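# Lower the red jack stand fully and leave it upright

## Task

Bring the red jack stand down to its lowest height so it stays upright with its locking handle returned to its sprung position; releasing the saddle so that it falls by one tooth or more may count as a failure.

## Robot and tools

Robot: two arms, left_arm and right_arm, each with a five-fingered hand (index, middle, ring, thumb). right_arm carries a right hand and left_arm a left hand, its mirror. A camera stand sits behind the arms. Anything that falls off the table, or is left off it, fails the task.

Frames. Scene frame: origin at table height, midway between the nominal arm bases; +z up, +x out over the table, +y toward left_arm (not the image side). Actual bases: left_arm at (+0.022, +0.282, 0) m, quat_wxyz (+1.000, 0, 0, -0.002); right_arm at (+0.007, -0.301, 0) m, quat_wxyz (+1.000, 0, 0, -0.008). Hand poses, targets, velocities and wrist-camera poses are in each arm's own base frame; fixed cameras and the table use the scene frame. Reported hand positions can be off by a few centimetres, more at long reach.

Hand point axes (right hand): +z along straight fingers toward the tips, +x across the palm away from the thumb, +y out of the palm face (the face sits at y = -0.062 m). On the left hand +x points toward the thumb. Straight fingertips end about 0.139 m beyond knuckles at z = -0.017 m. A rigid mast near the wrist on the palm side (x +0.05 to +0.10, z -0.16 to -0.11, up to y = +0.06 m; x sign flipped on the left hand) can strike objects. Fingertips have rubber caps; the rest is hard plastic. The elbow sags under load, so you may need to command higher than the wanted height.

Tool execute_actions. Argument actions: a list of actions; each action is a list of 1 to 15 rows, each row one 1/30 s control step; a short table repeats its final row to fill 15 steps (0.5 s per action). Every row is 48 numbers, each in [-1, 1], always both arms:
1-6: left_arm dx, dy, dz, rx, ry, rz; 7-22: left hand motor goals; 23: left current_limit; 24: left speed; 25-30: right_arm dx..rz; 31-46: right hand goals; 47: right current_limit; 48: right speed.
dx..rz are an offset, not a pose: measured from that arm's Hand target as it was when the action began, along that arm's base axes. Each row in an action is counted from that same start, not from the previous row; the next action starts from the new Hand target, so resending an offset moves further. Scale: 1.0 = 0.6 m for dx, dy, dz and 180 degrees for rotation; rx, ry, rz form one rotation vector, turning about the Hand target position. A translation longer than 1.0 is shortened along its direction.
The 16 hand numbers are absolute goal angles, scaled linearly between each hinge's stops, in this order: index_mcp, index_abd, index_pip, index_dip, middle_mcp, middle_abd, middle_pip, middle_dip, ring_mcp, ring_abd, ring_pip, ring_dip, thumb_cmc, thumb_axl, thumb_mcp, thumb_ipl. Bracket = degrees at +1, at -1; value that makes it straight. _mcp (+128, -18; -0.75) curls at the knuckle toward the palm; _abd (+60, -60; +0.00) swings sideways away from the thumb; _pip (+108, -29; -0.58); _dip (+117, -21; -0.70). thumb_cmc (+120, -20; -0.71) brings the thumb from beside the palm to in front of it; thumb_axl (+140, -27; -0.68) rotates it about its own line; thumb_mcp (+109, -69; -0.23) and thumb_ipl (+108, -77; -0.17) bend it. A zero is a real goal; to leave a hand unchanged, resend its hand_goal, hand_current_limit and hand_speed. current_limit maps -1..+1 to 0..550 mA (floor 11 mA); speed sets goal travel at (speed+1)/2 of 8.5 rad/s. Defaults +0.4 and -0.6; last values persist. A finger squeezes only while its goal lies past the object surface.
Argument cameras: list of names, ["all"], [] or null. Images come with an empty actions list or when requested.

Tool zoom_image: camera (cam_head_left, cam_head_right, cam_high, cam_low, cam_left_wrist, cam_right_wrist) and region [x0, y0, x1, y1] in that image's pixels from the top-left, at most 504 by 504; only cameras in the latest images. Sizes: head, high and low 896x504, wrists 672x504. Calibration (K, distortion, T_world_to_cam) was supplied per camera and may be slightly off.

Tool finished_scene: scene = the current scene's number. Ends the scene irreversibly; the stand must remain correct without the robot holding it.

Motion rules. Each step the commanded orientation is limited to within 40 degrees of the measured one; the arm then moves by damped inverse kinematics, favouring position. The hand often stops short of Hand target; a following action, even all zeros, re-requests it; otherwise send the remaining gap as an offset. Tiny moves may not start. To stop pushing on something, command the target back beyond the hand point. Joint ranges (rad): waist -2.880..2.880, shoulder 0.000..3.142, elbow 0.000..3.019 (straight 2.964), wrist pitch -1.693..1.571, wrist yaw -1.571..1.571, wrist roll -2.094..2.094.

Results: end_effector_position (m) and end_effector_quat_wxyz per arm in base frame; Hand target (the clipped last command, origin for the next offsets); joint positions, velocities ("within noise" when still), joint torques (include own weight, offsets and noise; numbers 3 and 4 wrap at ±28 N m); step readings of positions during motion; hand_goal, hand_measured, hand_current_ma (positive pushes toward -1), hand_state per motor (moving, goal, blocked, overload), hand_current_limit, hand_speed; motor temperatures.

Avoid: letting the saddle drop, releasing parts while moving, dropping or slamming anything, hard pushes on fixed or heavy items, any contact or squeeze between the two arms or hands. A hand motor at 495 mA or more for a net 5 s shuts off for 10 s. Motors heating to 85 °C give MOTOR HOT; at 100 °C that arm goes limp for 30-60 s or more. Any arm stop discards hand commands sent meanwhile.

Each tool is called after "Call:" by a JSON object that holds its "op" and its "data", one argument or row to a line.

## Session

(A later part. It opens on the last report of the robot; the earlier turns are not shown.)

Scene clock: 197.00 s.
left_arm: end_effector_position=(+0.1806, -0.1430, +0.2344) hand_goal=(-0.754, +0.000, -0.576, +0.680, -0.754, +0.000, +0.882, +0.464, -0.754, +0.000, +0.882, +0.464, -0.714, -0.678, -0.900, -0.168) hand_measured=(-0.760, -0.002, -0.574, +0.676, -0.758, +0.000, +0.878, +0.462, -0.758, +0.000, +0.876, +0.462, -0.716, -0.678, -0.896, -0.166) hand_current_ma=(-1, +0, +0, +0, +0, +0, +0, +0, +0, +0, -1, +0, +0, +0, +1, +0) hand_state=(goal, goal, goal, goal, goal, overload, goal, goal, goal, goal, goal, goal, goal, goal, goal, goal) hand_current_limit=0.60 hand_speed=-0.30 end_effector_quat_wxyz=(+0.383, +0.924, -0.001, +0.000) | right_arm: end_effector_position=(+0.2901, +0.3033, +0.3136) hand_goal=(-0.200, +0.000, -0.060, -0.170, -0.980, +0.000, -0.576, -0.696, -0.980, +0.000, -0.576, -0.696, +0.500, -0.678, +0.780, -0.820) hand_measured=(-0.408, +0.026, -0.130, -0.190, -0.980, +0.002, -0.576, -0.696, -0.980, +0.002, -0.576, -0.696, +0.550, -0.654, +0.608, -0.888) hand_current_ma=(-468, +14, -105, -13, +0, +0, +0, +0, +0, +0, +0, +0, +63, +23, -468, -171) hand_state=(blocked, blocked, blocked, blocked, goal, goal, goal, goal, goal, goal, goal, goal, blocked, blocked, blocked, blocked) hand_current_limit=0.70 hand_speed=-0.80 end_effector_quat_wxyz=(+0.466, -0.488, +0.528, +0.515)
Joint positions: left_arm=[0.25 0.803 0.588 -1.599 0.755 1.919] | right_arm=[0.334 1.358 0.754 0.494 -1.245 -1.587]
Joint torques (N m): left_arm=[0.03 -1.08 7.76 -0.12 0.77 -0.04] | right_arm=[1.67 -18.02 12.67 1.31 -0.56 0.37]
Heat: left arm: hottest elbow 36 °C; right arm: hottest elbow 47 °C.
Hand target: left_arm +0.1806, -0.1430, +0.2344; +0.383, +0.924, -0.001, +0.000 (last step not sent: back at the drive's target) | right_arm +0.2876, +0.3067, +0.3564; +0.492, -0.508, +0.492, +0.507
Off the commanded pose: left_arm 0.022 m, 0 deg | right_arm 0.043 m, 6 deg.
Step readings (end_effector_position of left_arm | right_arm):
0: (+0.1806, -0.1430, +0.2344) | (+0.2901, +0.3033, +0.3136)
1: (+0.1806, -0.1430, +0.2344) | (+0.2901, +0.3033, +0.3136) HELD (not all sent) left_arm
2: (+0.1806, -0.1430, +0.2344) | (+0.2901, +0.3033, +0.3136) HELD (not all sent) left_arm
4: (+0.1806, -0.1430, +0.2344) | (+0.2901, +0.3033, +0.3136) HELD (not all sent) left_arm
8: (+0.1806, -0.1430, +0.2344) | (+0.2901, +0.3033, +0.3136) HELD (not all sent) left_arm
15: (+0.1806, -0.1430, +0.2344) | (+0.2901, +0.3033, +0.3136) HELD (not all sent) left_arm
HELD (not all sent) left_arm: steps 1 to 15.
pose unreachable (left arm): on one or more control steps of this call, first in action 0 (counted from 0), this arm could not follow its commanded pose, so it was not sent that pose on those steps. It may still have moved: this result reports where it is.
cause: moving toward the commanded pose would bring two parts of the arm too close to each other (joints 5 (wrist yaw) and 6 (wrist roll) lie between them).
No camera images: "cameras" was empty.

Call:
{"op": "execute_actions", "data": {
  "actions": [
    [[0.05,0.0,0.0,0,0,0,-0.754,0,-0.576,0.68,-0.754,0,0.882,0.464,-0.754,0,0.882,0.464,-0.714,-0.678,-0.9,-0.168,0.6,-0.3,0,0,0,0,0,0,-0.2,0,-0.06,-0.17,-0.98,0,-0.576,-0.696,-0.98,0,-0.576,-0.696,0.5,-0.678,0.78,-0.82,0.7,-0.8]]
  ],
  "cameras": []
}}

Scene clock: 198.70 s.
left_arm: end_effector_position=(+0.1973, -0.1430, +0.2209) hand_goal=(-0.754, +0.000, -0.576, +0.680, -0.754, +0.000, +0.882, +0.464, -0.754, +0.000, +0.882, +0.464, -0.714, -0.678, -0.900, -0.168) hand_measured=(-0.760, -0.002, -0.574, +0.676, -0.758, +0.000, +0.878, +0.462, -0.758, +0.000, +0.876, +0.462, -0.716, -0.678, -0.896, -0.166) hand_current_ma=(-1, +0, +0, +0, +0, +0, +0, +0, +0, +0, -1, +0, +0, +0, +1, +0) hand_state=(goal, goal, goal, goal, goal, overload, goal, goal, goal, goal, goal, goal, goal, goal, goal, goal) hand_current_limit=0.60 hand_speed=-0.30 end_effector_quat_wxyz=(+0.388, +0.922, +0.007, -0.019) | right_arm: end_effector_position=(+0.2901, +0.3033, +0.3136) hand_goal=(-0.200, +0.000, -0.060, -0.170, -0.980, +0.000, -0.576, -0.696, -0.980, +0.000, -0.576, -0.696, +0.500, -0.678, +0.780, -0.820) hand_measured=(-0.408, +0.026, -0.130, -0.190, -0.980, +0.002, -0.576, -0.696, -0.980, +0.002, -0.576, -0.696, +0.550, -0.654, +0.608, -0.888) hand_current_ma=(-468, +14, -105, -13, +0, +0, +0, +0, +0, +0, +0, +0, +63, +23, -467, -171) hand_state=(blocked, blocked, blocked, blocked, goal, goal, goal, goal, goal, goal, goal, goal, blocked, blocked, blocked, blocked) hand_current_limit=0.70 hand_speed=-0.80 end_effector_quat_wxyz=(+0.466, -0.488, +0.528, +0.515)
Joint positions: left_arm=[0.228 0.892 0.588 -1.533 0.761 1.889] | right_arm=[0.334 1.358 0.754 0.494 -1.245 -1.587]
Joint torques (N m): left_arm=[-0.62 -1.96 10.73 0.14 0.86 -0.11] | right_arm=[1.08 -18.08 12.81 1.36 -0.5 0.36]
Heat: left arm: hottest elbow 36 °C; right arm: hottest elbow 48 °C.
Hand target: left_arm +0.2093, -0.1422, +0.2348; +0.383, +0.924, -0.001, +0.000 (last step not sent: back at the drive's target) | right_arm +0.2876, +0.3067, +0.3564; +0.492, -0.508, +0.492, +0.507
Off the commanded pose: left_arm 0.019 m, 2 deg | right_arm 0.043 m, 6 deg.
Step readings (end_effector_position of left_arm | right_arm):
0: (+0.1806, -0.1430, +0.2344) | (+0.2901, +0.3033, +0.3136)
1: (+0.1806, -0.1430, +0.2344) | (+0.2901, +0.3033, +0.3136)
2: (+0.1814, -0.1428, +0.2338) | (+0.2901, +0.3033, +0.3136)
4: (+0.1851, -0.1420, +0.2313) | (+0.2901, +0.3033, +0.3136)
8: (+0.1940, -0.1410, +0.2231) | (+0.2901, +0.3033, +0.3136)
13: (+0.1967, -0.1425, +0.2210) | (+0.2901, +0.3033, +0.3136) HELD (not all sent) left_arm
15: (+0.1970, -0.1428, +0.2209) | (+0.2901, +0.3033, +0.3136) HELD (not all sent) left_arm
HELD (not all sent) left_arm: steps 13 to 15.
pose unreachable (left arm): on one or more control steps of this call, first in action 0 (counted from 0), this arm could not follow its commanded pose, so it was not sent that pose on those steps. It may still have moved: this result reports where it is.
cause: moving toward the commanded pose would bring two parts of the arm too close to each other (joints 5 (wrist yaw) and 6 (wrist roll) lie between them).
No camera images: "cameras" was empty.

Call:
{"op": "execute_actions", "data": {
  "actions": [
    [[0.03,0.0,-0.01,0,0,0,-0.754,0,-0.576,0.68,-0.754,0,0.882,0.464,-0.754,0,0.882,0.464,-0.714,-0.678,-0.9,-0.168,0.6,-0.3,0,0,0,0,0,0,-0.2,0,-0.06,-0.17,-0.98,0,-0.576,-0.696,-0.98,0,-0.576,-0.696,0.5,-0.678,0.78,-0.82,0.7,-0.8]]
  ],
  "cameras": []
}}

Call:
{"op": "execute_actions", "data": {
  "actions": [
    [[0.0,-0.03,-0.0,0,0,0,-0.754,0,-0.576,0.68,-0.754,0,0.882,0.464,-0.754,0,0.882,0.464,-0.714,-0.678,-0.9,-0.168,0.6,-0.3,0,0,0,0,0,0,-0.2,0,-0.06,-0.17,-0.98,0,-0.576,-0.696,-0.98,0,-0.576,-0.696,0.5,-0.678,0.78,-0.82,0.7,-0.8]]
  ],
  "cameras": []
}}

Scene clock: 205.27 s.
left_arm: end_effector_position=(+0.1973, -0.1430, +0.2209) hand_goal=(-0.754, +0.000, -0.576, +0.680, -0.754, +0.000, +0.882, +0.464, -0.754, +0.000, +0.882, +0.464, -0.714, -0.678, -0.900, -0.168) hand_measured=(-0.760, -0.002, -0.574, +0.676, -0.758, +0.000, +0.878, +0.462, -0.758, +0.000, +0.876, +0.462, -0.716, -0.678, -0.896, -0.166) hand_current_ma=(-1, +0, +0, +0, +0, +0, +0, +0, +0, +0, -1, +0, +0, +0, +1, +0) hand_state=(goal, goal, goal, goal, goal, overload, goal, goal, goal, goal, goal, goal, goal, goal, goal, goal) hand_current_limit=0.60 hand_speed=-0.30 end_effector_quat_wxyz=(+0.388, +0.922, +0.007, -0.019) | right_arm: end_effector_position=(+0.2901, +0.3033, +0.3136) hand_goal=(-0.200, +0.000, -0.060, -0.170, -0.980, +0.000, -0.576, -0.696, -0.980, +0.000, -0.576, -0.696, +0.500, -0.678, +0.780, -0.820) hand_measured=(-0.408, +0.026, -0.130, -0.190, -0.980, +0.002, -0.576, -0.696, -0.980, +0.002, -0.576, -0.696, +0.550, -0.654, +0.608, -0.888) hand_current_ma=(-468, +14, -105, -13, +0, +0, +0, +0, +0, +0, +0, +0, +63, +23, -467, -171) hand_state=(blocked, blocked, blocked, blocked, goal, goal, goal, goal, goal, goal, goal, goal, blocked, blocked, blocked, blocked) hand_current_limit=0.70 hand_speed=-0.80 end_effector_quat_wxyz=(+0.466, -0.488, +0.528, +0.515)
Joint positions: left_arm=[0.228 0.892 0.588 -1.533 0.761 1.889] | right_arm=[0.334 1.358 0.754 0.494 -1.245 -1.587]
Joint torques (N m): left_arm=[0.09 -2.02 7.54 -0.14 0.77 -0.03] | right_arm=[1.79 -18.02 12.7 1.36 -0.49 0.34]
Heat: left arm: hottest elbow 35 °C; right arm: hottest elbow 48 °C.
Hand target: left_arm +0.1973, -0.1430, +0.2209; +0.388, +0.922, +0.007, -0.019 (last step not sent: back at the drive's target) | right_arm +0.2876, +0.3067, +0.3564; +0.492, -0.508, +0.492, +0.507
Off the commanded pose: left_arm 0.031 m, 2 deg | right_arm 0.043 m, 6 deg.
Step readings (end_effector_position of left_arm | right_arm):
0: (+0.1973, -0.1430, +0.2209) | (+0.2901, +0.3033, +0.3136)
1: (+0.1973, -0.1430, +0.2209) | (+0.2901, +0.3033, +0.3136) HELD (not all sent) left_arm
2: (+0.1973, -0.1430, +0.2209) | (+0.2901, +0.3033, +0.3136) HELD (not all sent) left_arm
4: (+0.1973, -0.1430, +0.2209) | (+0.2901, +0.3033, +0.3136) HELD (not all sent) left_arm
8: (+0.1973, -0.1430, +0.2209) | (+0.2901, +0.3033, +0.3136) HELD (not all sent) left_arm
15: (+0.1973, -0.1430, +0.2209) | (+0.2901, +0.3033, +0.3136) HELD (not all sent) left_arm
HELD (not all sent) left_arm: steps 1 to 15.
pose unreachable (left arm): on one or more control steps of this call, first in action 0 (counted from 0), this arm could not follow its commanded pose, so it was not sent that pose on those steps. It may still have moved: this result reports where it is.
cause: moving toward the commanded pose would bring two parts of the arm too close to each other (joints 5 (wrist yaw) and 6 (wrist roll) lie between them).
No camera images: "cameras" was empty.

Scene clock: 205.97 s.
left_arm: end_effector_position=(+0.1973, -0.1430, +0.2209) hand_goal=(-0.754, +0.000, -0.576, +0.680, -0.754, +0.000, +0.882, +0.464, -0.754, +0.000, +0.882, +0.464, -0.714, -0.678, -0.900, -0.168) hand_measured=(-0.760, -0.002, -0.574, +0.676, -0.758, +0.000, +0.878, +0.462, -0.758, +0.000, +0.876, +0.462, -0.716, -0.678, -0.896, -0.166) hand_current_ma=(-1, +0, +0, +0, +0, +0, +0, +0, +0, +0, -1, +0, +0, +0, +1, +0) hand_state=(goal, goal, goal, goal, goal, overload, goal, goal, goal, goal, goal, goal, goal, goal, goal, goal) hand_current_limit=0.60 hand_speed=-0.30 end_effector_quat_wxyz=(+0.388, +0.922, +0.007, -0.019) | right_arm: end_effector_position=(+0.2901, +0.3033, +0.3136) hand_goal=(-0.200, +0.000, -0.060, -0.170, -0.980, +0.000, -0.576, -0.696, -0.980, +0.000, -0.576, -0.696, +0.500, -0.678, +0.780, -0.820) hand_measured=(-0.408, +0.026, -0.130, -0.190, -0.980, +0.002, -0.576, -0.696, -0.980, +0.002, -0.576, -0.696, +0.550, -0.654, +0.608, -0.888) hand_current_ma=(-468, +14, -105, -13, +0, +0, +0, +0, +0, +0, +0, +0, +63, +23, -467, -171) hand_state=(blocked, blocked, blocked, blocked, goal, goal, goal, goal, goal, goal, goal, goal, blocked, blocked, blocked, blocked) hand_current_limit=0.70 hand_speed=-0.80 end_effector_quat_wxyz=(+0.466, -0.488, +0.528, +0.515)
Joint positions: left_arm=[0.228 0.892 0.588 -1.533 0.761 1.889] | right_arm=[0.334 1.358 0.754 0.494 -1.245 -1.587]
Joint torques (N m): left_arm=[0.03 -2.08 7.54 -0.14 0.77 -0.03] | right_arm=[0.85 -18.49 12.78 1.42 -0.46 0.4]
Heat: left arm: hottest elbow 35 °C; right arm: hottest elbow 48 °C.
Hand target: left_arm +0.1973, -0.1430, +0.2209; +0.388, +0.922, +0.007, -0.019 (last step not sent: back at the drive's target) | right_arm +0.2876, +0.3067, +0.3564; +0.492, -0.508, +0.492, +0.507
Off the commanded pose: left_arm 0.018 m, 0 deg | right_arm 0.043 m, 6 deg.
Step readings (end_effector_position of left_arm | right_arm):
0: (+0.1973, -0.1430, +0.2209) | (+0.2901, +0.3033, +0.3136)
1: (+0.1973, -0.1430, +0.2209) | (+0.2901, +0.3033, +0.3136) HELD (not all sent) left_arm
2: (+0.1973, -0.1430, +0.2209) | (+0.2901, +0.3033, +0.3136) HELD (not all sent) left_arm
4: (+0.1973, -0.1430, +0.2209) | (+0.2901, +0.3033, +0.3136) HELD (not all sent) left_arm
8: (+0.1973, -0.1430, +0.2209) | (+0.2901, +0.3033, +0.3136) HELD (not all sent) left_arm
15: (+0.1973, -0.1430, +0.2209) | (+0.2901, +0.3033, +0.3136) HELD (not all sent) left_arm
HELD (not all sent) left_arm: steps 1 to 15.
pose unreachable (left arm): on one or more control steps of this call, first in action 0 (counted from 0), this arm could not follow its commanded pose, so it was not sent that pose on those steps. It may still have moved: this result reports where it is.
cause: moving toward the commanded pose would bring two parts of the arm too close to each other (joints 5 (wrist yaw) and 6 (wrist roll) lie between them).
No camera images: "cameras" was empty.

Call:
{"op": "execute_actions", "data": {
  "actions": [
    [[0.02,0.0,0.01,0.0556,0,0,-0.754,0,-0.576,0.85,-0.754,0,0.882,0.464,-0.754,0,0.882,0.464,-0.714,-0.678,-0.9,-0.168,0.6,-0.3,0,0,0,0,0,0,-0.2,0,-0.06,-0.17,-0.98,0,-0.576,-0.696,-0.98,0,-0.576,-0.696,0.5,-0.678,0.78,-0.82,0.7,-0.8]]
  ],
  "cameras": []
}}

Scene clock: 211.63 s.
left_arm: end_effector_position=(+0.1973, -0.1430, +0.2209) hand_goal=(-0.754, +0.000, -0.576, +0.850, -0.754, +0.000, +0.882, +0.464, -0.754, +0.000, +0.882, +0.464, -0.714, -0.678, -0.900, -0.168) hand_measured=(-0.760, -0.002, -0.574, +0.846, -0.758, +0.000, +0.878, +0.462, -0.758, +0.000, +0.876, +0.462, -0.716, -0.678, -0.896, -0.166) hand_current_ma=(-1, +0, +0, +0, +0, +0, +0, +0, +0, +0, -1, +0, +0, +0, +1, +0) hand_state=(goal, goal, goal, goal, goal, overload, goal, goal, goal, goal, goal, goal, goal, goal, goal, goal) hand_current_limit=0.60 hand_speed=-0.30 end_effector_quat_wxyz=(+0.388, +0.922, +0.007, -0.019) | right_arm: end_effector_position=(+0.2901, +0.3033, +0.3136) hand_goal=(-0.200, +0.000, -0.060, -0.170, -0.980, +0.000, -0.576, -0.696, -0.980, +0.000, -0.576, -0.696, +0.500, -0.678, +0.780, -0.820) hand_measured=(-0.408, +0.026, -0.130, -0.190, -0.980, +0.002, -0.576, -0.696, -0.980, +0.002, -0.576, -0.696, +0.550, -0.654, +0.608, -0.888) hand_current_ma=(-468, +14, -105, -13, +0, +0, +0, +0, +0, +0, +0, +0, +63, +23, -467, -171) hand_state=(blocked, blocked, blocked, blocked, goal, goal, goal, goal, goal, goal, goal, goal, blocked, blocked, blocked, blocked) hand_current_limit=0.70 hand_speed=-0.80 end_effector_quat_wxyz=(+0.466, -0.488, +0.528, +0.515)
Joint positions: left_arm=[0.228 0.892 0.588 -1.533 0.761 1.889] | right_arm=[0.334 1.358 0.754 0.494 -1.245 -1.587]
Joint torques (N m): left_arm=[0.03 -2.08 7.54 -0.14 0.77 -0.03] | right_arm=[1.55 -18.02 12.77 1.4 -0.53 0.37]
Heat: left arm: hottest elbow 35 °C; right arm: hottest elbow 48 °C.
Hand target: left_arm +0.1973, -0.1430, +0.2209; +0.388, +0.922, +0.007, -0.019 (last step not sent: back at the drive's target) | right_arm +0.2876, +0.3067, +0.3564; +0.492, -0.508, +0.492, +0.507
Off the commanded pose: left_arm 0.013 m, 10 deg | right_arm 0.043 m, 6 deg.
Step readings (end_effector_position of left_arm | right_arm):
0: (+0.1973, -0.1430, +0.2209) | (+0.2901, +0.3033, +0.3136)
1: (+0.1973, -0.1430, +0.2209) | (+0.2901, +0.3033, +0.3136) HELD (not all sent) left_arm
2: (+0.1973, -0.1430, +0.2209) | (+0.2901, +0.3033, +0.3136) HELD (not all sent) left_arm
4: (+0.1973, -0.1430, +0.2209) | (+0.2901, +0.3033, +0.3136) HELD (not all sent) left_arm
8: (+0.1973, -0.1430, +0.2209) | (+0.2901, +0.3033, +0.3136) HELD (not all sent) left_arm
15: (+0.1973, -0.1430, +0.2209) | (+0.2901, +0.3033, +0.3136) HELD (not all sent) left_arm
HELD (not all sent) left_arm: steps 1 to 15.
pose unreachable (left arm): on one or more control steps of this call, first in action 0 (counted from 0), this arm could not follow its commanded pose, so it was not sent that pose on those steps. It may still have moved: this result reports where it is.
cause: moving toward the commanded pose would bring two parts of the arm too close to each other (joints 5 (wrist yaw) and 6 (wrist roll) lie between them).
No camera images: "cameras" was empty.

Call:
{"op": "execute_actions", "data": {
  "actions": [
    [[0.0,0.0,0.0,0,0,0.06,-0.754,0,-0.576,0.85,-0.754,0,0.882,0.464,-0.754,0,0.882,0.464,-0.714,-0.678,-0.9,-0.168,0.6,-0.3,0,0,0,0,0,0,-0.2,0,-0.06,-0.17,-0.98,0,-0.576,-0.696,-0.98,0,-0.576,-0.696,0.5,-0.678,0.78,-0.82,0.7,-0.8]]
  ],
  "cameras": []
}}

Scene clock: 214.10 s.
left_arm: end_effector_position=(+0.1973, -0.1430, +0.2209) hand_goal=(-0.754, +0.000, -0.576, +0.850, -0.754, +0.000, +0.882, +0.464, -0.754, +0.000, +0.882, +0.464, -0.714, -0.678, -0.900, -0.168) hand_measured=(-0.760, -0.002, -0.574, +0.846, -0.758, +0.000, +0.878, +0.462, -0.758, +0.000, +0.876, +0.462, -0.716, -0.678, -0.896, -0.166) hand_current_ma=(-1, +0, +0, +0, +0, +0, +0, +0, +0, +0, -1, +0, +0, +0, +1, +0) hand_state=(goal, goal, goal, goal, goal, overload, goal, goal, goal, goal, goal, goal, goal, goal, goal, goal) hand_current_limit=0.60 hand_speed=-0.30 end_effector_quat_wxyz=(+0.388, +0.922, +0.007, -0.019) | right_arm: end_effector_position=(+0.2901, +0.3033, +0.3136) hand_goal=(-0.200, +0.000, -0.060, -0.170, -0.980, +0.000, -0.576, -0.696, -0.980, +0.000, -0.576, -0.696, +0.500, -0.678, +0.780, -0.820) hand_measured=(-0.408, +0.026, -0.130, -0.190, -0.980, +0.002, -0.576, -0.696, -0.980, +0.002, -0.576, -0.696, +0.550, -0.654, +0.608, -0.888) hand_current_ma=(-468, +14, -105, -13, +0, +0, +0, +0, +0, +0, +0, +0, +63, +23, -468, -171) hand_state=(blocked, blocked, blocked, blocked, goal, goal, goal, goal, goal, goal, goal, goal, blocked, blocked, blocked, blocked) hand_current_limit=0.70 hand_speed=-0.80 end_effector_quat_wxyz=(+0.466, -0.488, +0.528, +0.515)
Joint positions: left_arm=[0.228 0.892 0.588 -1.533 0.761 1.889] | right_arm=[0.334 1.358 0.754 0.494 -1.245 -1.587]
Joint torques (N m): left_arm=[0.03 -2.02 7.54 -0.14 0.77 -0.03] | right_arm=[1.85 -17.73 12.7 1.29 -0.52 0.32]
Heat: left arm: hottest elbow 35 °C; right arm: hottest elbow 48 °C.
Hand target: left_arm +0.1973, -0.1430, +0.2209; +0.388, +0.922, +0.007, -0.019 (last step not sent: back at the drive's target) | right_arm +0.2876, +0.3067, +0.3564; +0.492, -0.508, +0.492, +0.507
Off the commanded pose: left_arm 0.000 m, 11 deg | right_arm 0.043 m, 6 deg.
Step readings (end_effector_position of left_arm | right_arm):
0: (+0.1973, -0.1430, +0.2209) | (+0.2901, +0.3033, +0.3136)
1: (+0.1973, -0.1430, +0.2209) | (+0.2901, +0.3033, +0.3136) HELD (not all sent) left_arm
2: (+0.1973, -0.1430, +0.2209) | (+0.2901, +0.3033, +0.3136) HELD (not all sent) left_arm
4: (+0.1973, -0.1430, +0.2209) | (+0.2901, +0.3033, +0.3136) HELD (not all sent) left_arm
8: (+0.1973, -0.1430, +0.2209) | (+0.2901, +0.3033, +0.3136) HELD (not all sent) left_arm
15: (+0.1973, -0.1430, +0.2209) | (+0.2901, +0.3033, +0.3136) HELD (not all sent) left_arm
HELD (not all sent) left_arm: steps 1 to 15.
pose unreachable (left arm): on one or more control steps of this call, first in action 0 (counted from 0), this arm could not follow its commanded pose, so it was not sent that pose on those steps. It may still have moved: this result reports where it is.
cause: moving toward the commanded pose would bring two parts of the arm too close to each other (joints 5 (wrist yaw) and 6 (wrist roll) lie between them).
No camera images: "cameras" was empty.

Call:
{"op": "execute_actions", "data": {
  "actions": [
    [[0.0,0.0,0.0,0,0,-0.06,-0.754,0,-0.576,0.85,-0.754,0,0.882,0.464,-0.754,0,0.882,0.464,-0.714,-0.678,-0.9,-0.168,0.6,-0.3,0,0,0,0,0,0,-0.2,0,-0.06,-0.17,-0.98,0,-0.576,-0.696,-0.98,0,-0.576,-0.696,0.5,-0.678,0.78,-0.82,0.7,-0.8]]
  ],
  "cameras": []
}}

Scene clock: 215.90 s.
left_arm: end_effector_position=(+0.1886, -0.1437, +0.2073) hand_goal=(-0.754, +0.000, -0.576, +0.850, -0.754, +0.000, +0.882, +0.464, -0.754, +0.000, +0.882, +0.464, -0.714, -0.678, -0.900, -0.168) hand_measured=(-0.760, -0.002, -0.574, +0.846, -0.758, +0.000, +0.878, +0.462, -0.758, +0.000, +0.876, +0.462, -0.716, -0.678, -0.896, -0.166) hand_current_ma=(-1, +0, +0, +0, +0, +0, +0, +0, +0, +0, -1, +0, +0, +0, +1, +0) hand_state=(goal, goal, goal, goal, goal, overload, goal, goal, goal, goal, goal, goal, goal, goal, goal, goal) hand_current_limit=0.60 hand_speed=-0.30 end_effector_quat_wxyz=(+0.388, +0.917, -0.062, -0.069) | right_arm: end_effector_position=(+0.2901, +0.3033, +0.3136) hand_goal=(-0.200, +0.000, -0.060, -0.170, -0.980, +0.000, -0.576, -0.696, -0.980, +0.000, -0.576, -0.696, +0.500, -0.678, +0.780, -0.820) hand_measured=(-0.408, +0.026, -0.130, -0.190, -0.980, +0.002, -0.576, -0.696, -0.980, +0.002, -0.576, -0.696, +0.550, -0.654, +0.608, -0.888) hand_current_ma=(-468, +14, -105, -13, +0, +0, +0, +0, +0, +0, +0, +0, +63, +23, -468, -171) hand_state=(blocked, blocked, blocked, blocked, goal, goal, goal, goal, goal, goal, goal, goal, blocked, blocked, blocked, blocked) hand_current_limit=0.70 hand_speed=-0.80 end_effector_quat_wxyz=(+0.466, -0.488, +0.528, +0.515)
Joint positions: left_arm=[0.202 1.039 0.616 -1.574 0.713 2.07] | right_arm=[0.334 1.358 0.754 0.494 -1.245 -1.587]
Joint torques (N m): left_arm=[-0.79 -3.25 10.25 -0.88 0.61 0.05] | right_arm=[2.43 -17.9 12.72 1.31 -0.54 0.33]
Heat: left arm: hottest elbow 35 °C; right arm: hottest elbow 48 °C.
Hand target: left_arm +0.1973, -0.1430, +0.2208; +0.384, +0.918, -0.079, -0.056 | right_arm +0.2876, +0.3067, +0.3564; +0.492, -0.508, +0.492, +0.507
Off the commanded pose: left_arm 0.016 m, 3 deg | right_arm 0.043 m, 6 deg.
joint sent to its limit (left arm) — joint 6 (wrist roll), upper limit. The joint targets still meet the commanded pose.
Step readings (end_effector_position of left_arm | right_arm):
0: (+0.1973, -0.1430, +0.2209) | (+0.2901, +0.3033, +0.3136)
1: (+0.1971, -0.1429, +0.2207) | (+0.2901, +0.3033, +0.3136)
2: (+0.1962, -0.1427, +0.2190) | (+0.2901, +0.3033, +0.3136)
4: (+0.1928, -0.1425, +0.2132) | (+0.2901, +0.3033, +0.3136)
8: (+0.1909, -0.1428, +0.2028) | (+0.2901, +0.3033, +0.3136)
15: (+0.1899, -0.1437, +0.2064) | (+0.2901, +0.3033, +0.3136)
No camera images: "cameras" was empty.

Call:
{"op": "execute_actions", "data": {
  "actions": [
    [[0.0,0.0,0.02,0.08,0,0.0,-0.754,0,-0.576,0.85,-0.754,0,0.882,0.464,-0.754,0,0.882,0.464,-0.714,-0.678,-0.9,-0.168,0.6,-0.3,0,0,0,0,0,0,-0.2,0,-0.06,-0.17,-0.98,0,-0.576,-0.696,-0.98,0,-0.576,-0.696,0.5,-0.678,0.78,-0.82,0.7,-0.8]]
  ],
  "cameras": []
}}

Scene clock: 218.13 s.
left_arm: end_effector_position=(+0.1875, -0.1422, +0.2197) hand_goal=(-0.754, +0.000, -0.576, +0.850, -0.754, +0.000, +0.882, +0.464, -0.754, +0.000, +0.882, +0.464, -0.714, -0.678, -0.900, -0.168) hand_measured=(-0.760, -0.002, -0.576, +0.846, -0.760, +0.000, +0.878, +0.462, -0.758, +0.000, +0.876, +0.462, -0.718, -0.676, -0.896, -0.166) hand_current_ma=(-1, +0, +0, +0, -1, +0, +0, +0, -1, +0, -1, +0, +0, +0, +1, +0) hand_state=(goal, goal, goal, goal, goal, overload, goal, goal, goal, goal, goal, goal, goal, goal, goal, goal) hand_current_limit=0.60 hand_speed=-0.30 end_effector_quat_wxyz=(+0.271, +0.957, -0.069, -0.073) | right_arm: end_effector_position=(+0.2901, +0.3033, +0.3136) hand_goal=(-0.200, +0.000, -0.060, -0.170, -0.980, +0.000, -0.576, -0.696, -0.980, +0.000, -0.576, -0.696, +0.500, -0.678, +0.780, -0.820) hand_measured=(-0.408, +0.026, -0.130, -0.190, -0.980, +0.002, -0.576, -0.696, -0.980, +0.002, -0.576, -0.696, +0.550, -0.654, +0.608, -0.888) hand_current_ma=(-468, +14, -105, -13, +0, +0, +0, +0, +0, +0, +0, +0, +63, +23, -468, -171) hand_state=(blocked, blocked, blocked, blocked, goal, goal, goal, goal, goal, goal, goal, goal, blocked, blocked, blocked, blocked) hand_current_limit=0.70 hand_speed=-0.80 end_effector_quat_wxyz=(+0.466, -0.488, +0.528, +0.515)
Joint positions: left_arm=[0.108 0.934 0.721 -1.625 0.508 1.892] | right_arm=[0.334 1.358 0.754 0.494 -1.245 -1.587]
Joint torques (N m): left_arm=[-0.79 -2.08 10.93 -0.59 0.49 -0.13] | right_arm=[1.44 -18.26 12.78 1.33 -0.54 0.38]
Heat: left arm: hottest elbow 35 °C; right arm: hottest elbow 49 °C.
Hand target: left_arm +0.1973, -0.1429, +0.2329; +0.266, +0.959, -0.072, -0.065 | right_arm +0.2876, +0.3067, +0.3564; +0.492, -0.508, +0.492, +0.507
Off the commanded pose: left_arm 0.016 m, 1 deg | right_arm 0.043 m, 6 deg.
Step readings (end_effector_position of left_arm | right_arm):
0: (+0.1886, -0.1437, +0.2073) | (+0.2901, +0.3033, +0.3136)
1: (+0.1882, -0.1435, +0.2069) | (+0.2901, +0.3033, +0.3136)
2: (+0.1858, -0.1424, +0.2035) | (+0.2901, +0.3033, +0.3136)
4: (+0.1817, -0.1405, +0.2009) | (+0.2901, +0.3033, +0.3136)
8: (+0.1819, -0.1424, +0.2162) | (+0.2901, +0.3033, +0.3136)
15: (+0.1863, -0.1422, +0.2209) | (+0.2901, +0.3033, +0.3136)
No camera images: "cameras" was empty.

Call:
{"op": "execute_actions", "data": {
  "actions": [
    [[-0.005,-0.03,0.01,-0.011,-0.013,0.028,-0.754,0,-0.576,0.85,-0.754,0,0.882,0.464,-0.754,0,0.882,0.464,-0.714,-0.678,-0.9,-0.168,0.6,-0.3,0,0,0,0,0,0,-0.2,0,-0.06,-0.17,-0.98,0,-0.576,-0.696,-0.98,0,-0.576,-0.696,0.5,-0.678,0.78,-0.82,0.7,-0.8],[-0.01,-0.06,0.03,-0.022,-0.0257,0.056,-0.754,0,-0.576,0.85,-0.754,0,0.882,0.464,-0.754,0,0.882,0.464,-0.714,-0.678,-0.9,-0.168,0.6,-0.3,0,0,0,0,0,0,-0.2,0,-0.06,-0.17,-0.98,0,-0.576,-0.696,-0.98,0,-0.576,-0.696,0.5,-0.678,0.78,-0.82,0.7,-0.8]]
  ],
  "cameras": ["cam_left_wrist"]
}}

Scene clock: 222.07 s.
left_arm: end_effector_position=(+0.1876, -0.1422, +0.2197) hand_goal=(-0.754, +0.000, -0.576, +0.850, -0.754, +0.000, +0.882, +0.464, -0.754, +0.000, +0.882, +0.464, -0.714, -0.678, -0.900, -0.168) hand_measured=(-0.760, -0.002, -0.576, +0.846, -0.760, +0.000, +0.878, +0.462, -0.758, +0.000, +0.876, +0.462, -0.718, -0.676, -0.896, -0.166) hand_current_ma=(-1, +0, +0, +0, -1, +0, +0, +0, -1, +0, -1, +0, +0, +0, +1, +0) hand_state=(goal, goal, goal, goal, goal, overload, goal, goal, goal, goal, goal, goal, goal, goal, goal, goal) hand_current_limit=0.60 hand_speed=-0.30 end_effector_quat_wxyz=(+0.271, +0.957, -0.069, -0.073) | right_arm: end_effector_position=(+0.2901, +0.3033, +0.3136) hand_goal=(-0.200, +0.000, -0.060, -0.170, -0.980, +0.000, -0.576, -0.696, -0.980, +0.000, -0.576, -0.696, +0.500, -0.678, +0.780, -0.820) hand_measured=(-0.408, +0.026, -0.130, -0.190, -0.980, +0.002, -0.576, -0.696, -0.980, +0.002, -0.576, -0.696, +0.550, -0.654, +0.608, -0.888) hand_current_ma=(-468, +14, -105, -13, +0, +0, +0, +0, +0, +0, +0, +0, +63, +23, -467, -171) hand_state=(blocked, blocked, blocked, blocked, goal, goal, goal, goal, goal, goal, goal, goal, blocked, blocked, blocked, blocked) hand_current_limit=0.70 hand_speed=-0.80 end_effector_quat_wxyz=(+0.466, -0.488, +0.528, +0.515)
Joint positions: left_arm=[0.108 0.934 0.721 -1.625 0.508 1.891] | right_arm=[0.334 1.358 0.754 0.494 -1.245 -1.587]
Joint torques (N m): left_arm=[0.09 -2.78 7.66 -0.18 0.57 -0.03] | right_arm=[2.32 -17.85 12.74 1.39 -0.5 0.36]
Heat: left arm: hottest elbow 35 °C; right arm: hottest elbow 49 °C.
Hand target: left_arm +0.1876, -0.1422, +0.2197; +0.271, +0.957, -0.069, -0.073 (last step not sent: back at the drive's target) | right_arm +0.2876, +0.3067, +0.3564; +0.492, -0.508, +0.492, +0.507
Off the commanded pose: left_arm 0.048 m, 12 deg | right_arm 0.043 m, 6 deg.
Step readings (end_effector_position of left_arm | right_arm):
0: (+0.1876, -0.1422, +0.2197) | (+0.2901, +0.3033, +0.3136)
1: (+0.1876, -0.1422, +0.2197) | (+0.2901, +0.3033, +0.3136) HELD (not all sent) left_arm
2: (+0.1876, -0.1422, +0.2197) | (+0.2901, +0.3033, +0.3136) HELD (not all sent) left_arm
4: (+0.1876, -0.1422, +0.2197) | (+0.2901, +0.3033, +0.3136) HELD (not all sent) left_arm
8: (+0.1876, -0.1422, +0.2197) | (+0.2901, +0.3033, +0.3136) HELD (not all sent) left_arm
15: (+0.1876, -0.1422, +0.2197) | (+0.2901, +0.3033, +0.3136) HELD (not all sent) left_arm
HELD (not all sent) left_arm: steps 1 to 15.
pose unreachable (left arm): on one or more control steps of this call, first in action 0 (counted from 0), this arm could not follow its commanded pose, so it was not sent that pose on those steps. It may still have moved: this result reports where it is.
cause: moving toward the commanded pose would bring two parts of the arm too close to each other (joints 5 (wrist yaw) and 6 (wrist roll) lie between them).
camera_calibration:
cam_left_wrist: T_world_to_cam=[[-0.680023, 0.706978, -0.194295, 0.229758], [0.651208, 0.704156, 0.283005, -0.123186], [0.336892, 0.0659237, -0.939233, 0.278016], [0, 0, 0, 1]] pos_world=[0.142799, -0.0940197, 0.340625]
Images, in order (width x height): cam_left_wrist 672x504.

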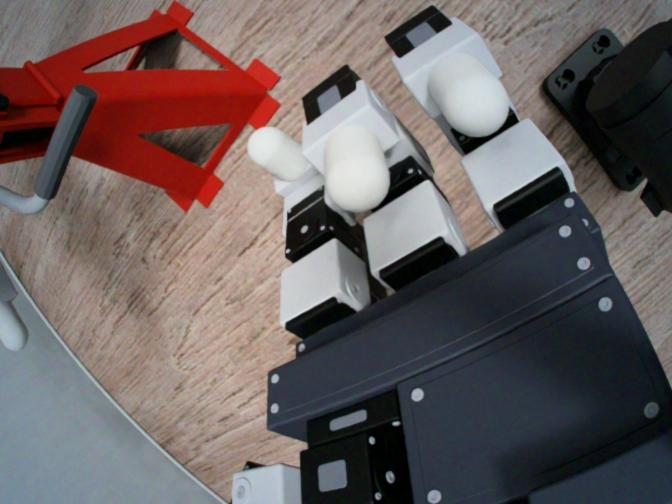

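Call:
{"op": "execute_actions", "data": {
  "actions": [
    [[0,0,0,0,0,0,-0.754,0,-0.576,0.85,-0.754,0,0.882,0.464,-0.754,0,0.882,0.464,-0.714,-0.678,-0.23,-0.168,0.6,-0.3,0,0,0,0,0,0,-0.2,0,-0.06,-0.17,-0.98,0,-0.576,-0.696,-0.98,0,-0.576,-0.696,0.5,-0.678,0.78,-0.82,0.7,-0.8]],
    [[-0.00,-0.03,0.01,-0.011,-0.013,0.028,-0.754,0,-0.576,0.85,-0.754,0,0.882,0.464,-0.754,0,0.882,0.464,-0.714,-0.678,-0.23,-0.168,0.6,-0.3,0,0,0,0,0,0,-0.2,0,-0.06,-0.17,-0.98,0,-0.576,-0.696,-0.98,0,-0.576,-0.696,0.5,-0.678,0.78,-0.82,0.7,-0.8]]
  ],
  "cameras": []
}}

Scene clock: 229.00 s.
left_arm: end_effector_position=(+0.1878, -0.1583, +0.2260) hand_goal=(-0.754, +0.000, -0.576, +0.850, -0.754, +0.000, +0.882, +0.464, -0.754, +0.000, +0.882, +0.464, -0.714, -0.678, -0.230, -0.168) hand_measured=(-0.760, -0.002, -0.576, +0.846, -0.760, +0.000, +0.878, +0.462, -0.758, +0.000, +0.876, +0.462, -0.718, -0.676, -0.228, -0.166) hand_current_ma=(-1, +0, +0, +0, -1, +0, +0, +0, -1, +0, -1, +0, +0, +0, +0, +0) hand_state=(goal, goal, goal, goal, goal, overload, goal, goal, goal, goal, goal, goal, goal, goal, goal, goal) hand_current_limit=0.60 hand_speed=-0.30 end_effector_quat_wxyz=(+0.289, +0.956, -0.032, -0.044) | right_arm: end_effector_position=(+0.2901, +0.3033, +0.3136) hand_goal=(-0.200, +0.000, -0.060, -0.170, -0.980, +0.000, -0.576, -0.696, -0.980, +0.000, -0.576, -0.696, +0.500, -0.678, +0.780, -0.820) hand_measured=(-0.408, +0.026, -0.130, -0.190, -0.980, +0.002, -0.576, -0.696, -0.980, +0.002, -0.576, -0.696, +0.550, -0.654, +0.608, -0.888) hand_current_ma=(-468, +14, -105, -13, +0, +0, +0, +0, +0, +0, +0, +0, +63, +23, -468, -171) hand_state=(blocked, blocked, blocked, blocked, goal, goal, goal, goal, goal, goal, goal, goal, blocked, blocked, blocked, blocked) hand_current_limit=0.70 hand_speed=-0.80 end_effector_quat_wxyz=(+0.466, -0.488, +0.528, +0.515)
Joint positions: left_arm=[0.055 0.845 0.682 -1.567 0.575 1.74] | right_arm=[0.334 1.358 0.754 0.494 -1.245 -1.587]
Joint torques (N m): left_arm=[-0.79 -2.49 7.76 0.38 0.69 -0.1] | right_arm=[1.67 -17.55 12.7 1.43 -0.53 0.38]
Heat: left arm: hottest elbow 35 °C; right arm: hottest elbow 49 °C.
Hand target: left_arm +0.1876, -0.1602, +0.2257; +0.289, +0.956, -0.033, -0.041 | right_arm +0.2876, +0.3067, +0.3564; +0.492, -0.508, +0.492, +0.507
Off the commanded pose: left_arm 0.002 m, 0 deg | right_arm 0.043 m, 6 deg.
Step readings (end_effector_position of left_arm | right_arm):
0: (+0.1876, -0.1422, +0.2197) | (+0.2901, +0.3033, +0.3136)
1: (+0.1876, -0.1422, +0.2197) | (+0.2901, +0.3033, +0.3136)
2: (+0.1876, -0.1422, +0.2197) | (+0.2901, +0.3033, +0.3136)
4: (+0.1876, -0.1422, +0.2197) | (+0.2901, +0.3033, +0.3136)
8: (+0.1876, -0.1422, +0.2197) | (+0.2901, +0.3033, +0.3136)
15: (+0.1876, -0.1422, +0.2197) | (+0.2901, +0.3033, +0.3136)
16: (+0.1877, -0.1424, +0.2199) | (+0.2901, +0.3033, +0.3136)
17: (+0.1883, -0.1438, +0.2211) | (+0.2901, +0.3033, +0.3136)
19: (+0.1887, -0.1481, +0.2235) | (+0.2901, +0.3033, +0.3136)
23: (+0.1837, -0.1553, +0.2261) | (+0.2901, +0.3033, +0.3136)
30: (+0.1859, -0.1581, +0.2269) | (+0.2901, +0.3033, +0.3136)
No camera images: "cameras" was empty.

Call:
{"op": "execute_actions", "data": {
  "actions": [
    [[0.003,-0.035,0.02,-0.0055,-0.0065,0.014,-0.754,0,-0.576,0.85,-0.754,0,0.882,0.464,-0.754,0,0.882,0.464,-0.714,-0.678,0.674,-0.168,0.6,-0.3,0,0,0,0,0,0,-0.2,0,-0.06,-0.17,-0.98,0,-0.576,-0.696,-0.98,0,-0.576,-0.696,0.5,-0.678,0.78,-0.82,0.7,-0.8],[0.006,-0.066,0.04,-0.011,-0.013,0.028,-0.754,0,-0.576,0.85,-0.754,0,0.882,0.464,-0.754,0,0.882,0.464,-0.714,-0.678,0.674,-0.168,0.6,-0.3,0,0,0,0,0,0,-0.2,0,-0.06,-0.17,-0.98,0,-0.576,-0.696,-0.98,0,-0.576,-0.696,0.5,-0.678,0.78,-0.82,0.7,-0.8]]
  ],
  "cameras": ["cam_left_wrist","cam_high"]
}}

Scene clock: 235.20 s.
left_arm: end_effector_position=(+0.1906, -0.1976, +0.2483) hand_goal=(-0.754, +0.000, -0.576, +0.850, -0.754, +0.000, +0.882, +0.464, -0.754, +0.000, +0.882, +0.464, -0.714, -0.678, +0.674, -0.168) hand_measured=(-0.760, -0.002, -0.576, +0.846, -0.760, +0.000, +0.878, +0.462, -0.758, +0.000, +0.876, +0.462, -0.718, -0.678, +0.660, -0.166) hand_current_ma=(-1, +0, +0, +0, -1, +0, +0, +0, -1, +0, -1, +0, +0, +0, -6, +0) hand_state=(goal, goal, goal, goal, goal, overload, goal, goal, goal, goal, goal, goal, goal, goal, goal, goal) hand_current_limit=0.60 hand_speed=-0.30 end_effector_quat_wxyz=(+0.307, +0.952, +0.003, -0.016) | right_arm: end_effector_position=(+0.2901, +0.3033, +0.3136) hand_goal=(-0.200, +0.000, -0.060, -0.170, -0.980, +0.000, -0.576, -0.696, -0.980, +0.000, -0.576, -0.696, +0.500, -0.678, +0.780, -0.820) hand_measured=(-0.408, +0.026, -0.130, -0.190, -0.980, +0.002, -0.576, -0.696, -0.980, +0.002, -0.576, -0.696, +0.550, -0.654, +0.608, -0.888) hand_current_ma=(-468, +14, -105, -13, +0, +0, +0, +0, +0, +0, +0, +0, +63, +23, -467, -171) hand_state=(blocked, blocked, blocked, blocked, goal, goal, goal, goal, goal, goal, goal, goal, blocked, blocked, blocked, blocked) hand_current_limit=0.70 hand_speed=-0.80 end_effector_quat_wxyz=(+0.466, -0.488, +0.528, +0.515)
Joint positions: left_arm=[-0.154 0.735 0.68 -1.439 0.621 1.386] | right_arm=[0.334 1.358 0.754 0.494 -1.245 -1.587]
Joint torques (N m): left_arm=[-0.79 -1.9 8.5 0.9 0.63 -0.13] | right_arm=[1.49 -18.32 12.62 1.55 -0.54 0.37]
Heat: left arm: hottest elbow 35 °C; right arm: hottest elbow 49 °C.
Hand target: left_arm +0.1911, -0.1998, +0.2497; +0.306, +0.952, +0.002, -0.008 | right_arm +0.2876, +0.3067, +0.3564; +0.492, -0.508, +0.492, +0.507
Off the commanded pose: left_arm 0.003 m, 1 deg | right_arm 0.043 m, 6 deg.
Step readings (end_effector_position of left_arm | right_arm):
0: (+0.1879, -0.1583, +0.2260) | (+0.2901, +0.3033, +0.3136)
1: (+0.1880, -0.1585, +0.2262) | (+0.2901, +0.3033, +0.3136)
2: (+0.1886, -0.1599, +0.2272) | (+0.2901, +0.3033, +0.3136)
4: (+0.1881, -0.1687, +0.2337) | (+0.2901, +0.3033, +0.3136)
8: (+0.1796, -0.1872, +0.2473) | (+0.2901, +0.3033, +0.3136)
15: (+0.1844, -0.1965, +0.2498) | (+0.2901, +0.3033, +0.3136)
camera_calibration:
cam_left_wrist: T_world_to_cam=[[-0.7746, 0.56335, -0.287456, 0.289238], [0.499928, 0.823787, 0.267297, -0.0379289], [0.387384, 0.0633408, -0.91974, 0.292577], [0, 0, 0, 1]] pos_world=[0.129666, -0.150229, 0.362377]
Images, in order (width x height): cam_high 896x504, cam_left_wrist 672x504.

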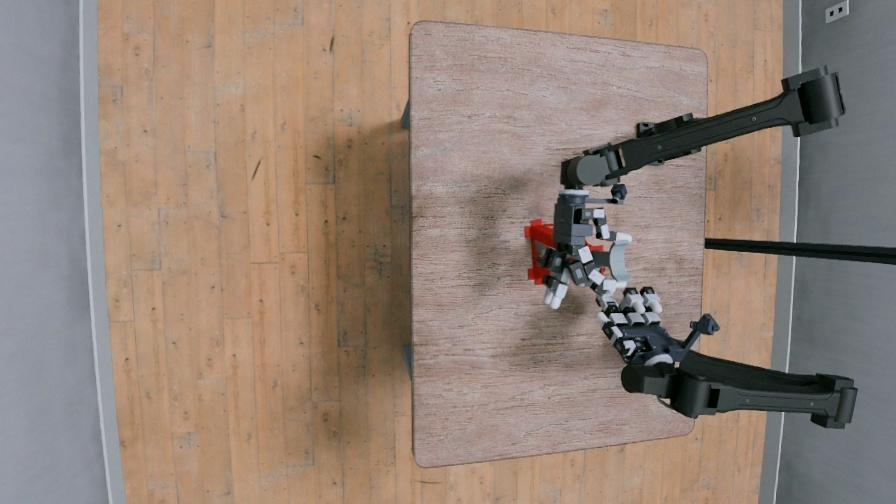

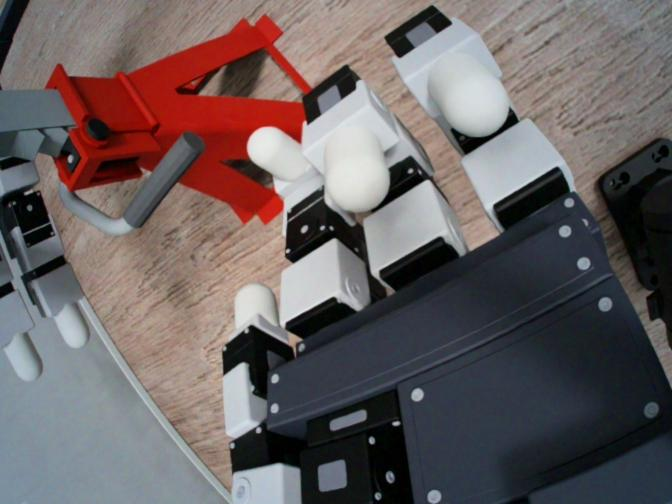

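Call:
{"op": "execute_actions", "data": {
  "actions": [
    [[0.0,-0.03,0.015,0,-0.0026,0.0,-0.754,0,-0.576,0.85,-0.754,0,0.882,0.464,-0.754,0,0.882,0.464,-0.714,-0.678,0.674,-0.168,0.6,-0.3,0,0,0,0,0,0,-0.2,0,-0.06,-0.17,-0.98,0,-0.576,-0.696,-0.98,0,-0.576,-0.696,0.5,-0.678,0.78,-0.82,0.7,-0.8],[0.0,-0.0837,0.032,0.003,-0.0052,0.0,-0.754,0,-0.576,0.85,-0.754,0,0.882,0.464,-0.754,0,0.882,0.464,-0.714,-0.678,0.674,-0.168,0.6,-0.3,0,0,0,0,0,0,-0.2,0,-0.06,-0.17,-0.98,0,-0.576,-0.696,-0.98,0,-0.576,-0.696,0.5,-0.678,0.78,-0.82,0.7,-0.8]]
  ],
  "cameras": ["cam_left_wrist","cam_head_left"]
}}

Scene clock: 239.00 s.
left_arm: end_effector_position=(+0.1821, -0.2431, +0.2456) hand_goal=(-0.754, +0.000, -0.576, +0.850, -0.754, +0.000, +0.882, +0.464, -0.754, +0.000, +0.882, +0.464, -0.714, -0.678, +0.674, -0.168) hand_measured=(-0.760, -0.002, -0.576, +0.846, -0.760, +0.000, +0.878, +0.462, -0.758, +0.000, +0.876, +0.462, -0.718, -0.678, +0.660, -0.166) hand_current_ma=(-1, +0, +0, +0, -1, +0, +0, +0, -1, +0, -1, +0, +0, +0, -6, +0) hand_state=(goal, goal, goal, goal, goal, overload, goal, goal, goal, goal, goal, goal, goal, goal, goal, goal) hand_current_limit=0.60 hand_speed=-0.30 end_effector_quat_wxyz=(+0.292, +0.956, +0.007, -0.026) | right_arm: end_effector_position=(+0.2901, +0.3033, +0.3136) hand_goal=(-0.200, +0.000, -0.060, -0.170, -0.980, +0.000, -0.576, -0.696, -0.980, +0.000, -0.576, -0.696, +0.500, -0.678, +0.780, -0.820) hand_measured=(-0.408, +0.026, -0.130, -0.190, -0.980, +0.002, -0.576, -0.696, -0.980, +0.002, -0.576, -0.696, +0.550, -0.654, +0.608, -0.888) hand_current_ma=(-468, +14, -105, -13, +0, +0, +0, +0, +0, +0, +0, +0, +63, +23, -467, -171) hand_state=(blocked, blocked, blocked, blocked, goal, goal, goal, goal, goal, goal, goal, goal, blocked, blocked, blocked, blocked) hand_current_limit=0.70 hand_speed=-0.80 end_effector_quat_wxyz=(+0.466, -0.488, +0.528, +0.515)
Joint positions: left_arm=[-0.427 0.725 0.68 -1.301 0.556 1.066] | right_arm=[0.334 1.358 0.754 0.494 -1.245 -1.587]
Joint torques (N m): left_arm=[-0.73 -1.79 12.07 1.24 0.53 -0.12] | right_arm=[1.61 -17.9 12.7 1.37 -0.54 0.39]
Heat: left arm: hottest elbow 36 °C; right arm: hottest elbow 49 °C.
Hand target: left_arm +0.1911, -0.2501, +0.2688; +0.301, +0.954, +0.000, +0.000 | right_arm +0.2876, +0.3067, +0.3564; +0.492, -0.508, +0.492, +0.507
Off the commanded pose: left_arm 0.026 m, 3 deg | right_arm 0.043 m, 6 deg.
Step readings (end_effector_position of left_arm | right_arm):
0: (+0.1907, -0.1975, +0.2483) | (+0.2901, +0.3033, +0.3136)
1: (+0.1907, -0.1977, +0.2483) | (+0.2901, +0.3033, +0.3136)
2: (+0.1909, -0.1986, +0.2480) | (+0.2901, +0.3033, +0.3136)
4: (+0.1880, -0.2072, +0.2483) | (+0.2901, +0.3033, +0.3136)
8: (+0.1732, -0.2312, +0.2497) | (+0.2901, +0.3033, +0.3136)
15: (+0.1772, -0.2418, +0.2468) | (+0.2901, +0.3033, +0.3136)
camera_calibration:
cam_left_wrist: T_world_to_cam=[[-0.780438, 0.572172, -0.252064, 0.302063], [0.506529, 0.814949, 0.28158, -0.00222896], [0.366531, 0.0920776, -0.925838, 0.308578], [0, 0, 0, 1]] pos_world=[0.123767, -0.199428, 0.36246]
Images, in order (width x height): cam_head_left 896x504, cam_left_wrist 672x504.

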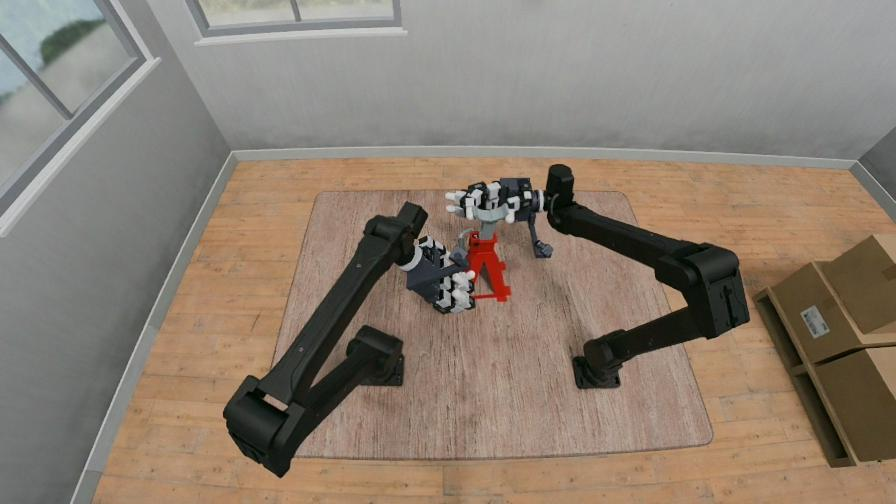

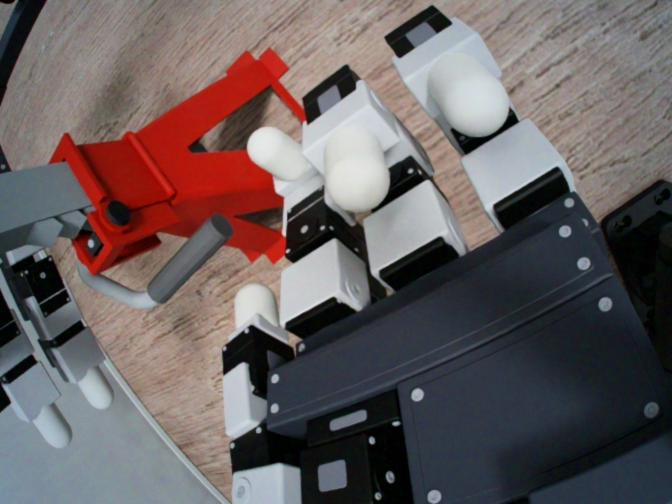

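Call:
{"op": "execute_actions", "data": {
  "actions": [
    [[0.0,0.0,0.03,0,0,0.0,-0.754,0,-0.576,0.85,-0.754,0,0.882,0.464,-0.754,0,0.882,0.464,-0.714,-0.678,0.674,-0.168,0.6,-0.3,0,0,0,0,0,0,-0.2,0,-0.06,-0.17,-0.98,0,-0.576,-0.696,-0.98,0,-0.576,-0.696,0.5,-0.678,0.78,-0.82,0.7,-0.8]]
  ],
  "cameras": ["cam_left_wrist","cam_head_left"]
}}

Scene clock: 241.03 s.
left_arm: end_effector_position=(+0.1854, -0.2451, +0.2604) hand_goal=(-0.754, +0.000, -0.576, +0.850, -0.754, +0.000, +0.882, +0.464, -0.754, +0.000, +0.882, +0.464, -0.714, -0.678, +0.674, -0.168) hand_measured=(-0.760, -0.002, -0.576, +0.846, -0.760, +0.000, +0.878, +0.462, -0.758, +0.000, +0.876, +0.462, -0.718, -0.678, +0.660, -0.166) hand_current_ma=(-1, +0, +0, +0, -1, +0, +0, +0, -1, +0, -1, +0, +0, +0, -6, +0) hand_state=(goal, goal, goal, goal, goal, overload, goal, goal, goal, goal, goal, goal, goal, goal, goal, goal) hand_current_limit=0.60 hand_speed=-0.30 end_effector_quat_wxyz=(+0.293, +0.956, +0.006, -0.018) | right_arm: end_effector_position=(+0.2901, +0.3033, +0.3136) hand_goal=(-0.200, +0.000, -0.060, -0.170, -0.980, +0.000, -0.576, -0.696, -0.980, +0.000, -0.576, -0.696, +0.500, -0.678, +0.780, -0.820) hand_measured=(-0.408, +0.026, -0.130, -0.190, -0.980, +0.002, -0.576, -0.696, -0.980, +0.002, -0.576, -0.696, +0.550, -0.654, +0.608, -0.888) hand_current_ma=(-468, +14, -105, -13, +0, +0, +0, +0, +0, +0, +0, +0, +63, +23, -468, -171) hand_state=(blocked, blocked, blocked, blocked, goal, goal, goal, goal, goal, goal, goal, goal, blocked, blocked, blocked, blocked) hand_current_limit=0.70 hand_speed=-0.80 end_effector_quat_wxyz=(+0.466, -0.488, +0.528, +0.515)
Joint positions: left_arm=[-0.433 0.725 0.716 -1.316 0.55 1.056] | right_arm=[0.334 1.358 0.754 0.494 -1.245 -1.587]
Joint torques (N m): left_arm=[-0.79 -1.67 12.88 0.44 0.53 -0.11] | right_arm=[1.79 -18.2 12.82 1.26 -0.52 0.36]
Heat: left arm: hottest elbow 36 °C; right arm: hottest elbow 49 °C.
Hand target: left_arm +0.1911, -0.2501, +0.2869; +0.301, +0.953, +0.000, +0.000 | right_arm +0.2876, +0.3067, +0.3564; +0.492, -0.508, +0.492, +0.507
Off the commanded pose: left_arm 0.028 m, 2 deg | right_arm 0.043 m, 6 deg.
Step readings (end_effector_position of left_arm | right_arm):
0: (+0.1821, -0.2431, +0.2456) | (+0.2901, +0.3033, +0.3136)
1: (+0.1821, -0.2431, +0.2456) | (+0.2901, +0.3033, +0.3136)
2: (+0.1822, -0.2430, +0.2456) | (+0.2901, +0.3033, +0.3136)
4: (+0.1824, -0.2434, +0.2467) | (+0.2901, +0.3033, +0.3136)
8: (+0.1841, -0.2446, +0.2552) | (+0.2901, +0.3033, +0.3136)
15: (+0.1855, -0.2452, +0.2605) | (+0.2901, +0.3033, +0.3136)
camera_calibration:
cam_left_wrist: T_world_to_cam=[[-0.778094, 0.568974, -0.266154, 0.311998], [0.499281, 0.817317, 0.287597, -0.00608207], [0.381168, 0.0908916, -0.920027, 0.316752], [0, 0, 0, 1]] pos_world=[0.125065, -0.201338, 0.37621]
Images, in order (width x height): cam_head_left 896x504, cam_left_wrist 672x504.

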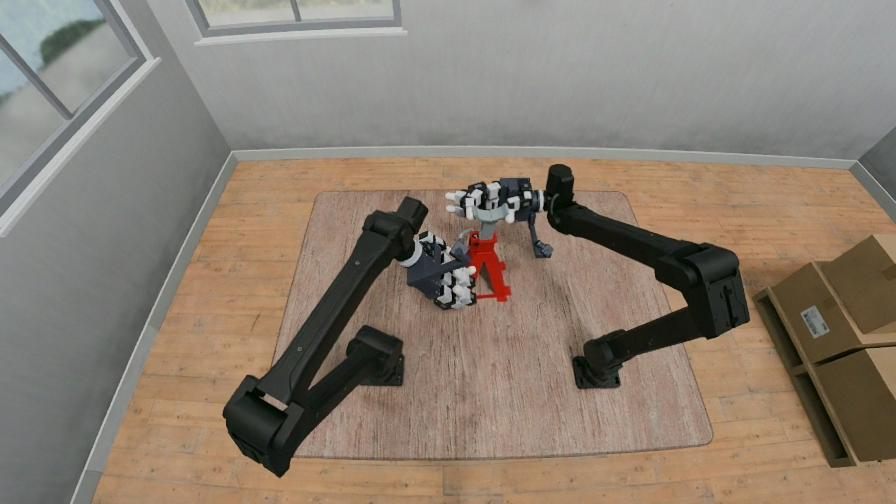

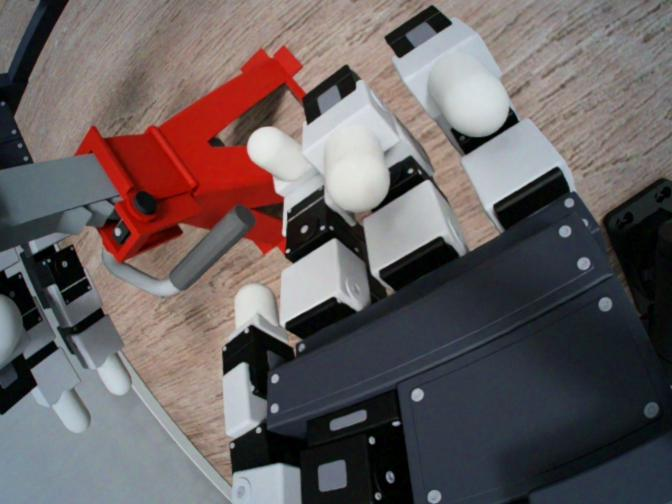

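Call:
{"op": "execute_actions", "data": {
  "actions": [
    [[0.0,-0.012,0.013,0,0,0.0,-0.754,0,-0.576,0.85,-0.754,0,0.882,0.464,-0.754,0,0.882,0.464,-0.714,-0.678,0.674,-0.168,0.6,-0.3,0,0,0,0,0,0,-0.2,0,-0.06,-0.17,-0.98,0,-0.576,-0.696,-0.98,0,-0.576,-0.696,0.5,-0.678,0.78,-0.82,0.7,-0.8]]
  ],
  "cameras": ["cam_left_wrist"]
}}

Scene clock: 245.33 s.
left_arm: end_effector_position=(+0.1841, -0.2513, +0.2685) hand_goal=(-0.754, +0.000, -0.576, +0.850, -0.754, +0.000, +0.882, +0.464, -0.754, +0.000, +0.882, +0.464, -0.714, -0.678, +0.674, -0.168) hand_measured=(-0.760, -0.002, -0.576, +0.846, -0.760, +0.000, +0.878, +0.462, -0.758, +0.000, +0.876, +0.462, -0.718, -0.678, +0.660, -0.166) hand_current_ma=(-1, +0, +0, +0, -1, +0, +0, +0, -1, +0, -1, +0, +0, +0, -6, +0) hand_state=(goal, goal, goal, goal, goal, overload, goal, goal, goal, goal, goal, goal, goal, goal, goal, goal) hand_current_limit=0.60 hand_speed=-0.30 end_effector_quat_wxyz=(+0.293, +0.956, +0.005, -0.017) | right_arm: end_effector_position=(+0.2901, +0.3033, +0.3136) hand_goal=(-0.200, +0.000, -0.060, -0.170, -0.980, +0.000, -0.576, -0.696, -0.980, +0.000, -0.576, -0.696, +0.500, -0.678, +0.780, -0.820) hand_measured=(-0.408, +0.026, -0.130, -0.190, -0.980, +0.002, -0.576, -0.696, -0.980, +0.002, -0.576, -0.696, +0.550, -0.654, +0.608, -0.888) hand_current_ma=(-468, +14, -105, -13, +0, +0, +0, +0, +0, +0, +0, +0, +63, +23, -467, -171) hand_state=(blocked, blocked, blocked, blocked, goal, goal, goal, goal, goal, goal, goal, goal, blocked, blocked, blocked, blocked) hand_current_limit=0.70 hand_speed=-0.80 end_effector_quat_wxyz=(+0.466, -0.488, +0.528, +0.515)
Joint positions: left_arm=[-0.467 0.725 0.737 -1.316 0.54 1.019] | right_arm=[0.334 1.358 0.754 0.494 -1.245 -1.587]
Joint torques (N m): left_arm=[-0.79 -1.14 13.01 0.59 0.51 -0.13] | right_arm=[2.02 -17.85 12.6 1.51 -0.5 0.4]
Heat: left arm: hottest elbow 37 °C; right arm: hottest elbow 50 °C.
Hand target: left_arm +0.1912, -0.2572, +0.2947; +0.301, +0.954, +0.000, +0.000 | right_arm +0.2876, +0.3067, +0.3564; +0.492, -0.508, +0.492, +0.507
Off the commanded pose: left_arm 0.028 m, 2 deg | right_arm 0.043 m, 6 deg.
Step readings (end_effector_position of left_arm | right_arm):
0: (+0.1854, -0.2451, +0.2604) | (+0.2901, +0.3033, +0.3136)
1: (+0.1855, -0.2451, +0.2603) | (+0.2901, +0.3033, +0.3136)
2: (+0.1854, -0.2452, +0.2602) | (+0.2901, +0.3033, +0.3136)
4: (+0.1845, -0.2467, +0.2612) | (+0.2901, +0.3033, +0.3136)
8: (+0.1830, -0.2504, +0.2664) | (+0.2901, +0.3033, +0.3136)
15: (+0.1840, -0.2512, +0.2687) | (+0.2901, +0.3033, +0.3136)
camera_calibration:
cam_left_wrist: T_world_to_cam=[[-0.77731, 0.569563, -0.267185, 0.316934], [0.499099, 0.816839, 0.289265, -0.00331248], [0.383002, 0.0914964, -0.919205, 0.324918], [0, 0, 0, 1]] pos_world=[0.123565, -0.207537, 0.384304]
Images, in order (width x height): cam_left_wrist 672x504.

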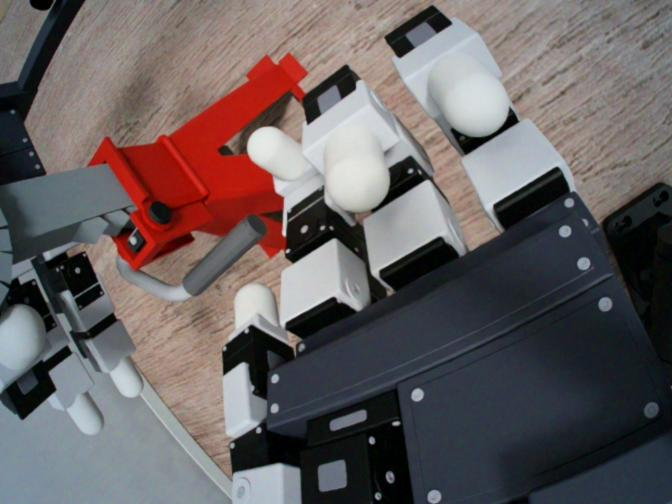

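Call:
{"op": "zoom_image", "data": {
  "camera": "cam_left_wrist",
  "region": [100, 80, 400, 340]
}}

Call:
{"op": "zoom_image", "data": {
  "camera": "cam_left_wrist",
  "region": [200, 100, 370, 270]
}}

Scaled by 1.680 from the camera's 672x504 image, which has a finer 960x720 frame.

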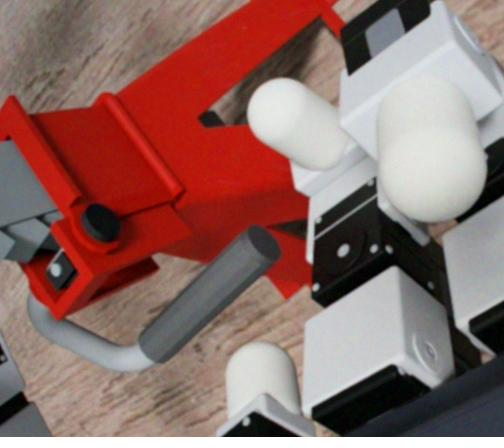

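Scaled by 2.965 from the camera's 672x504 image, which has a finer 960x720 frame.

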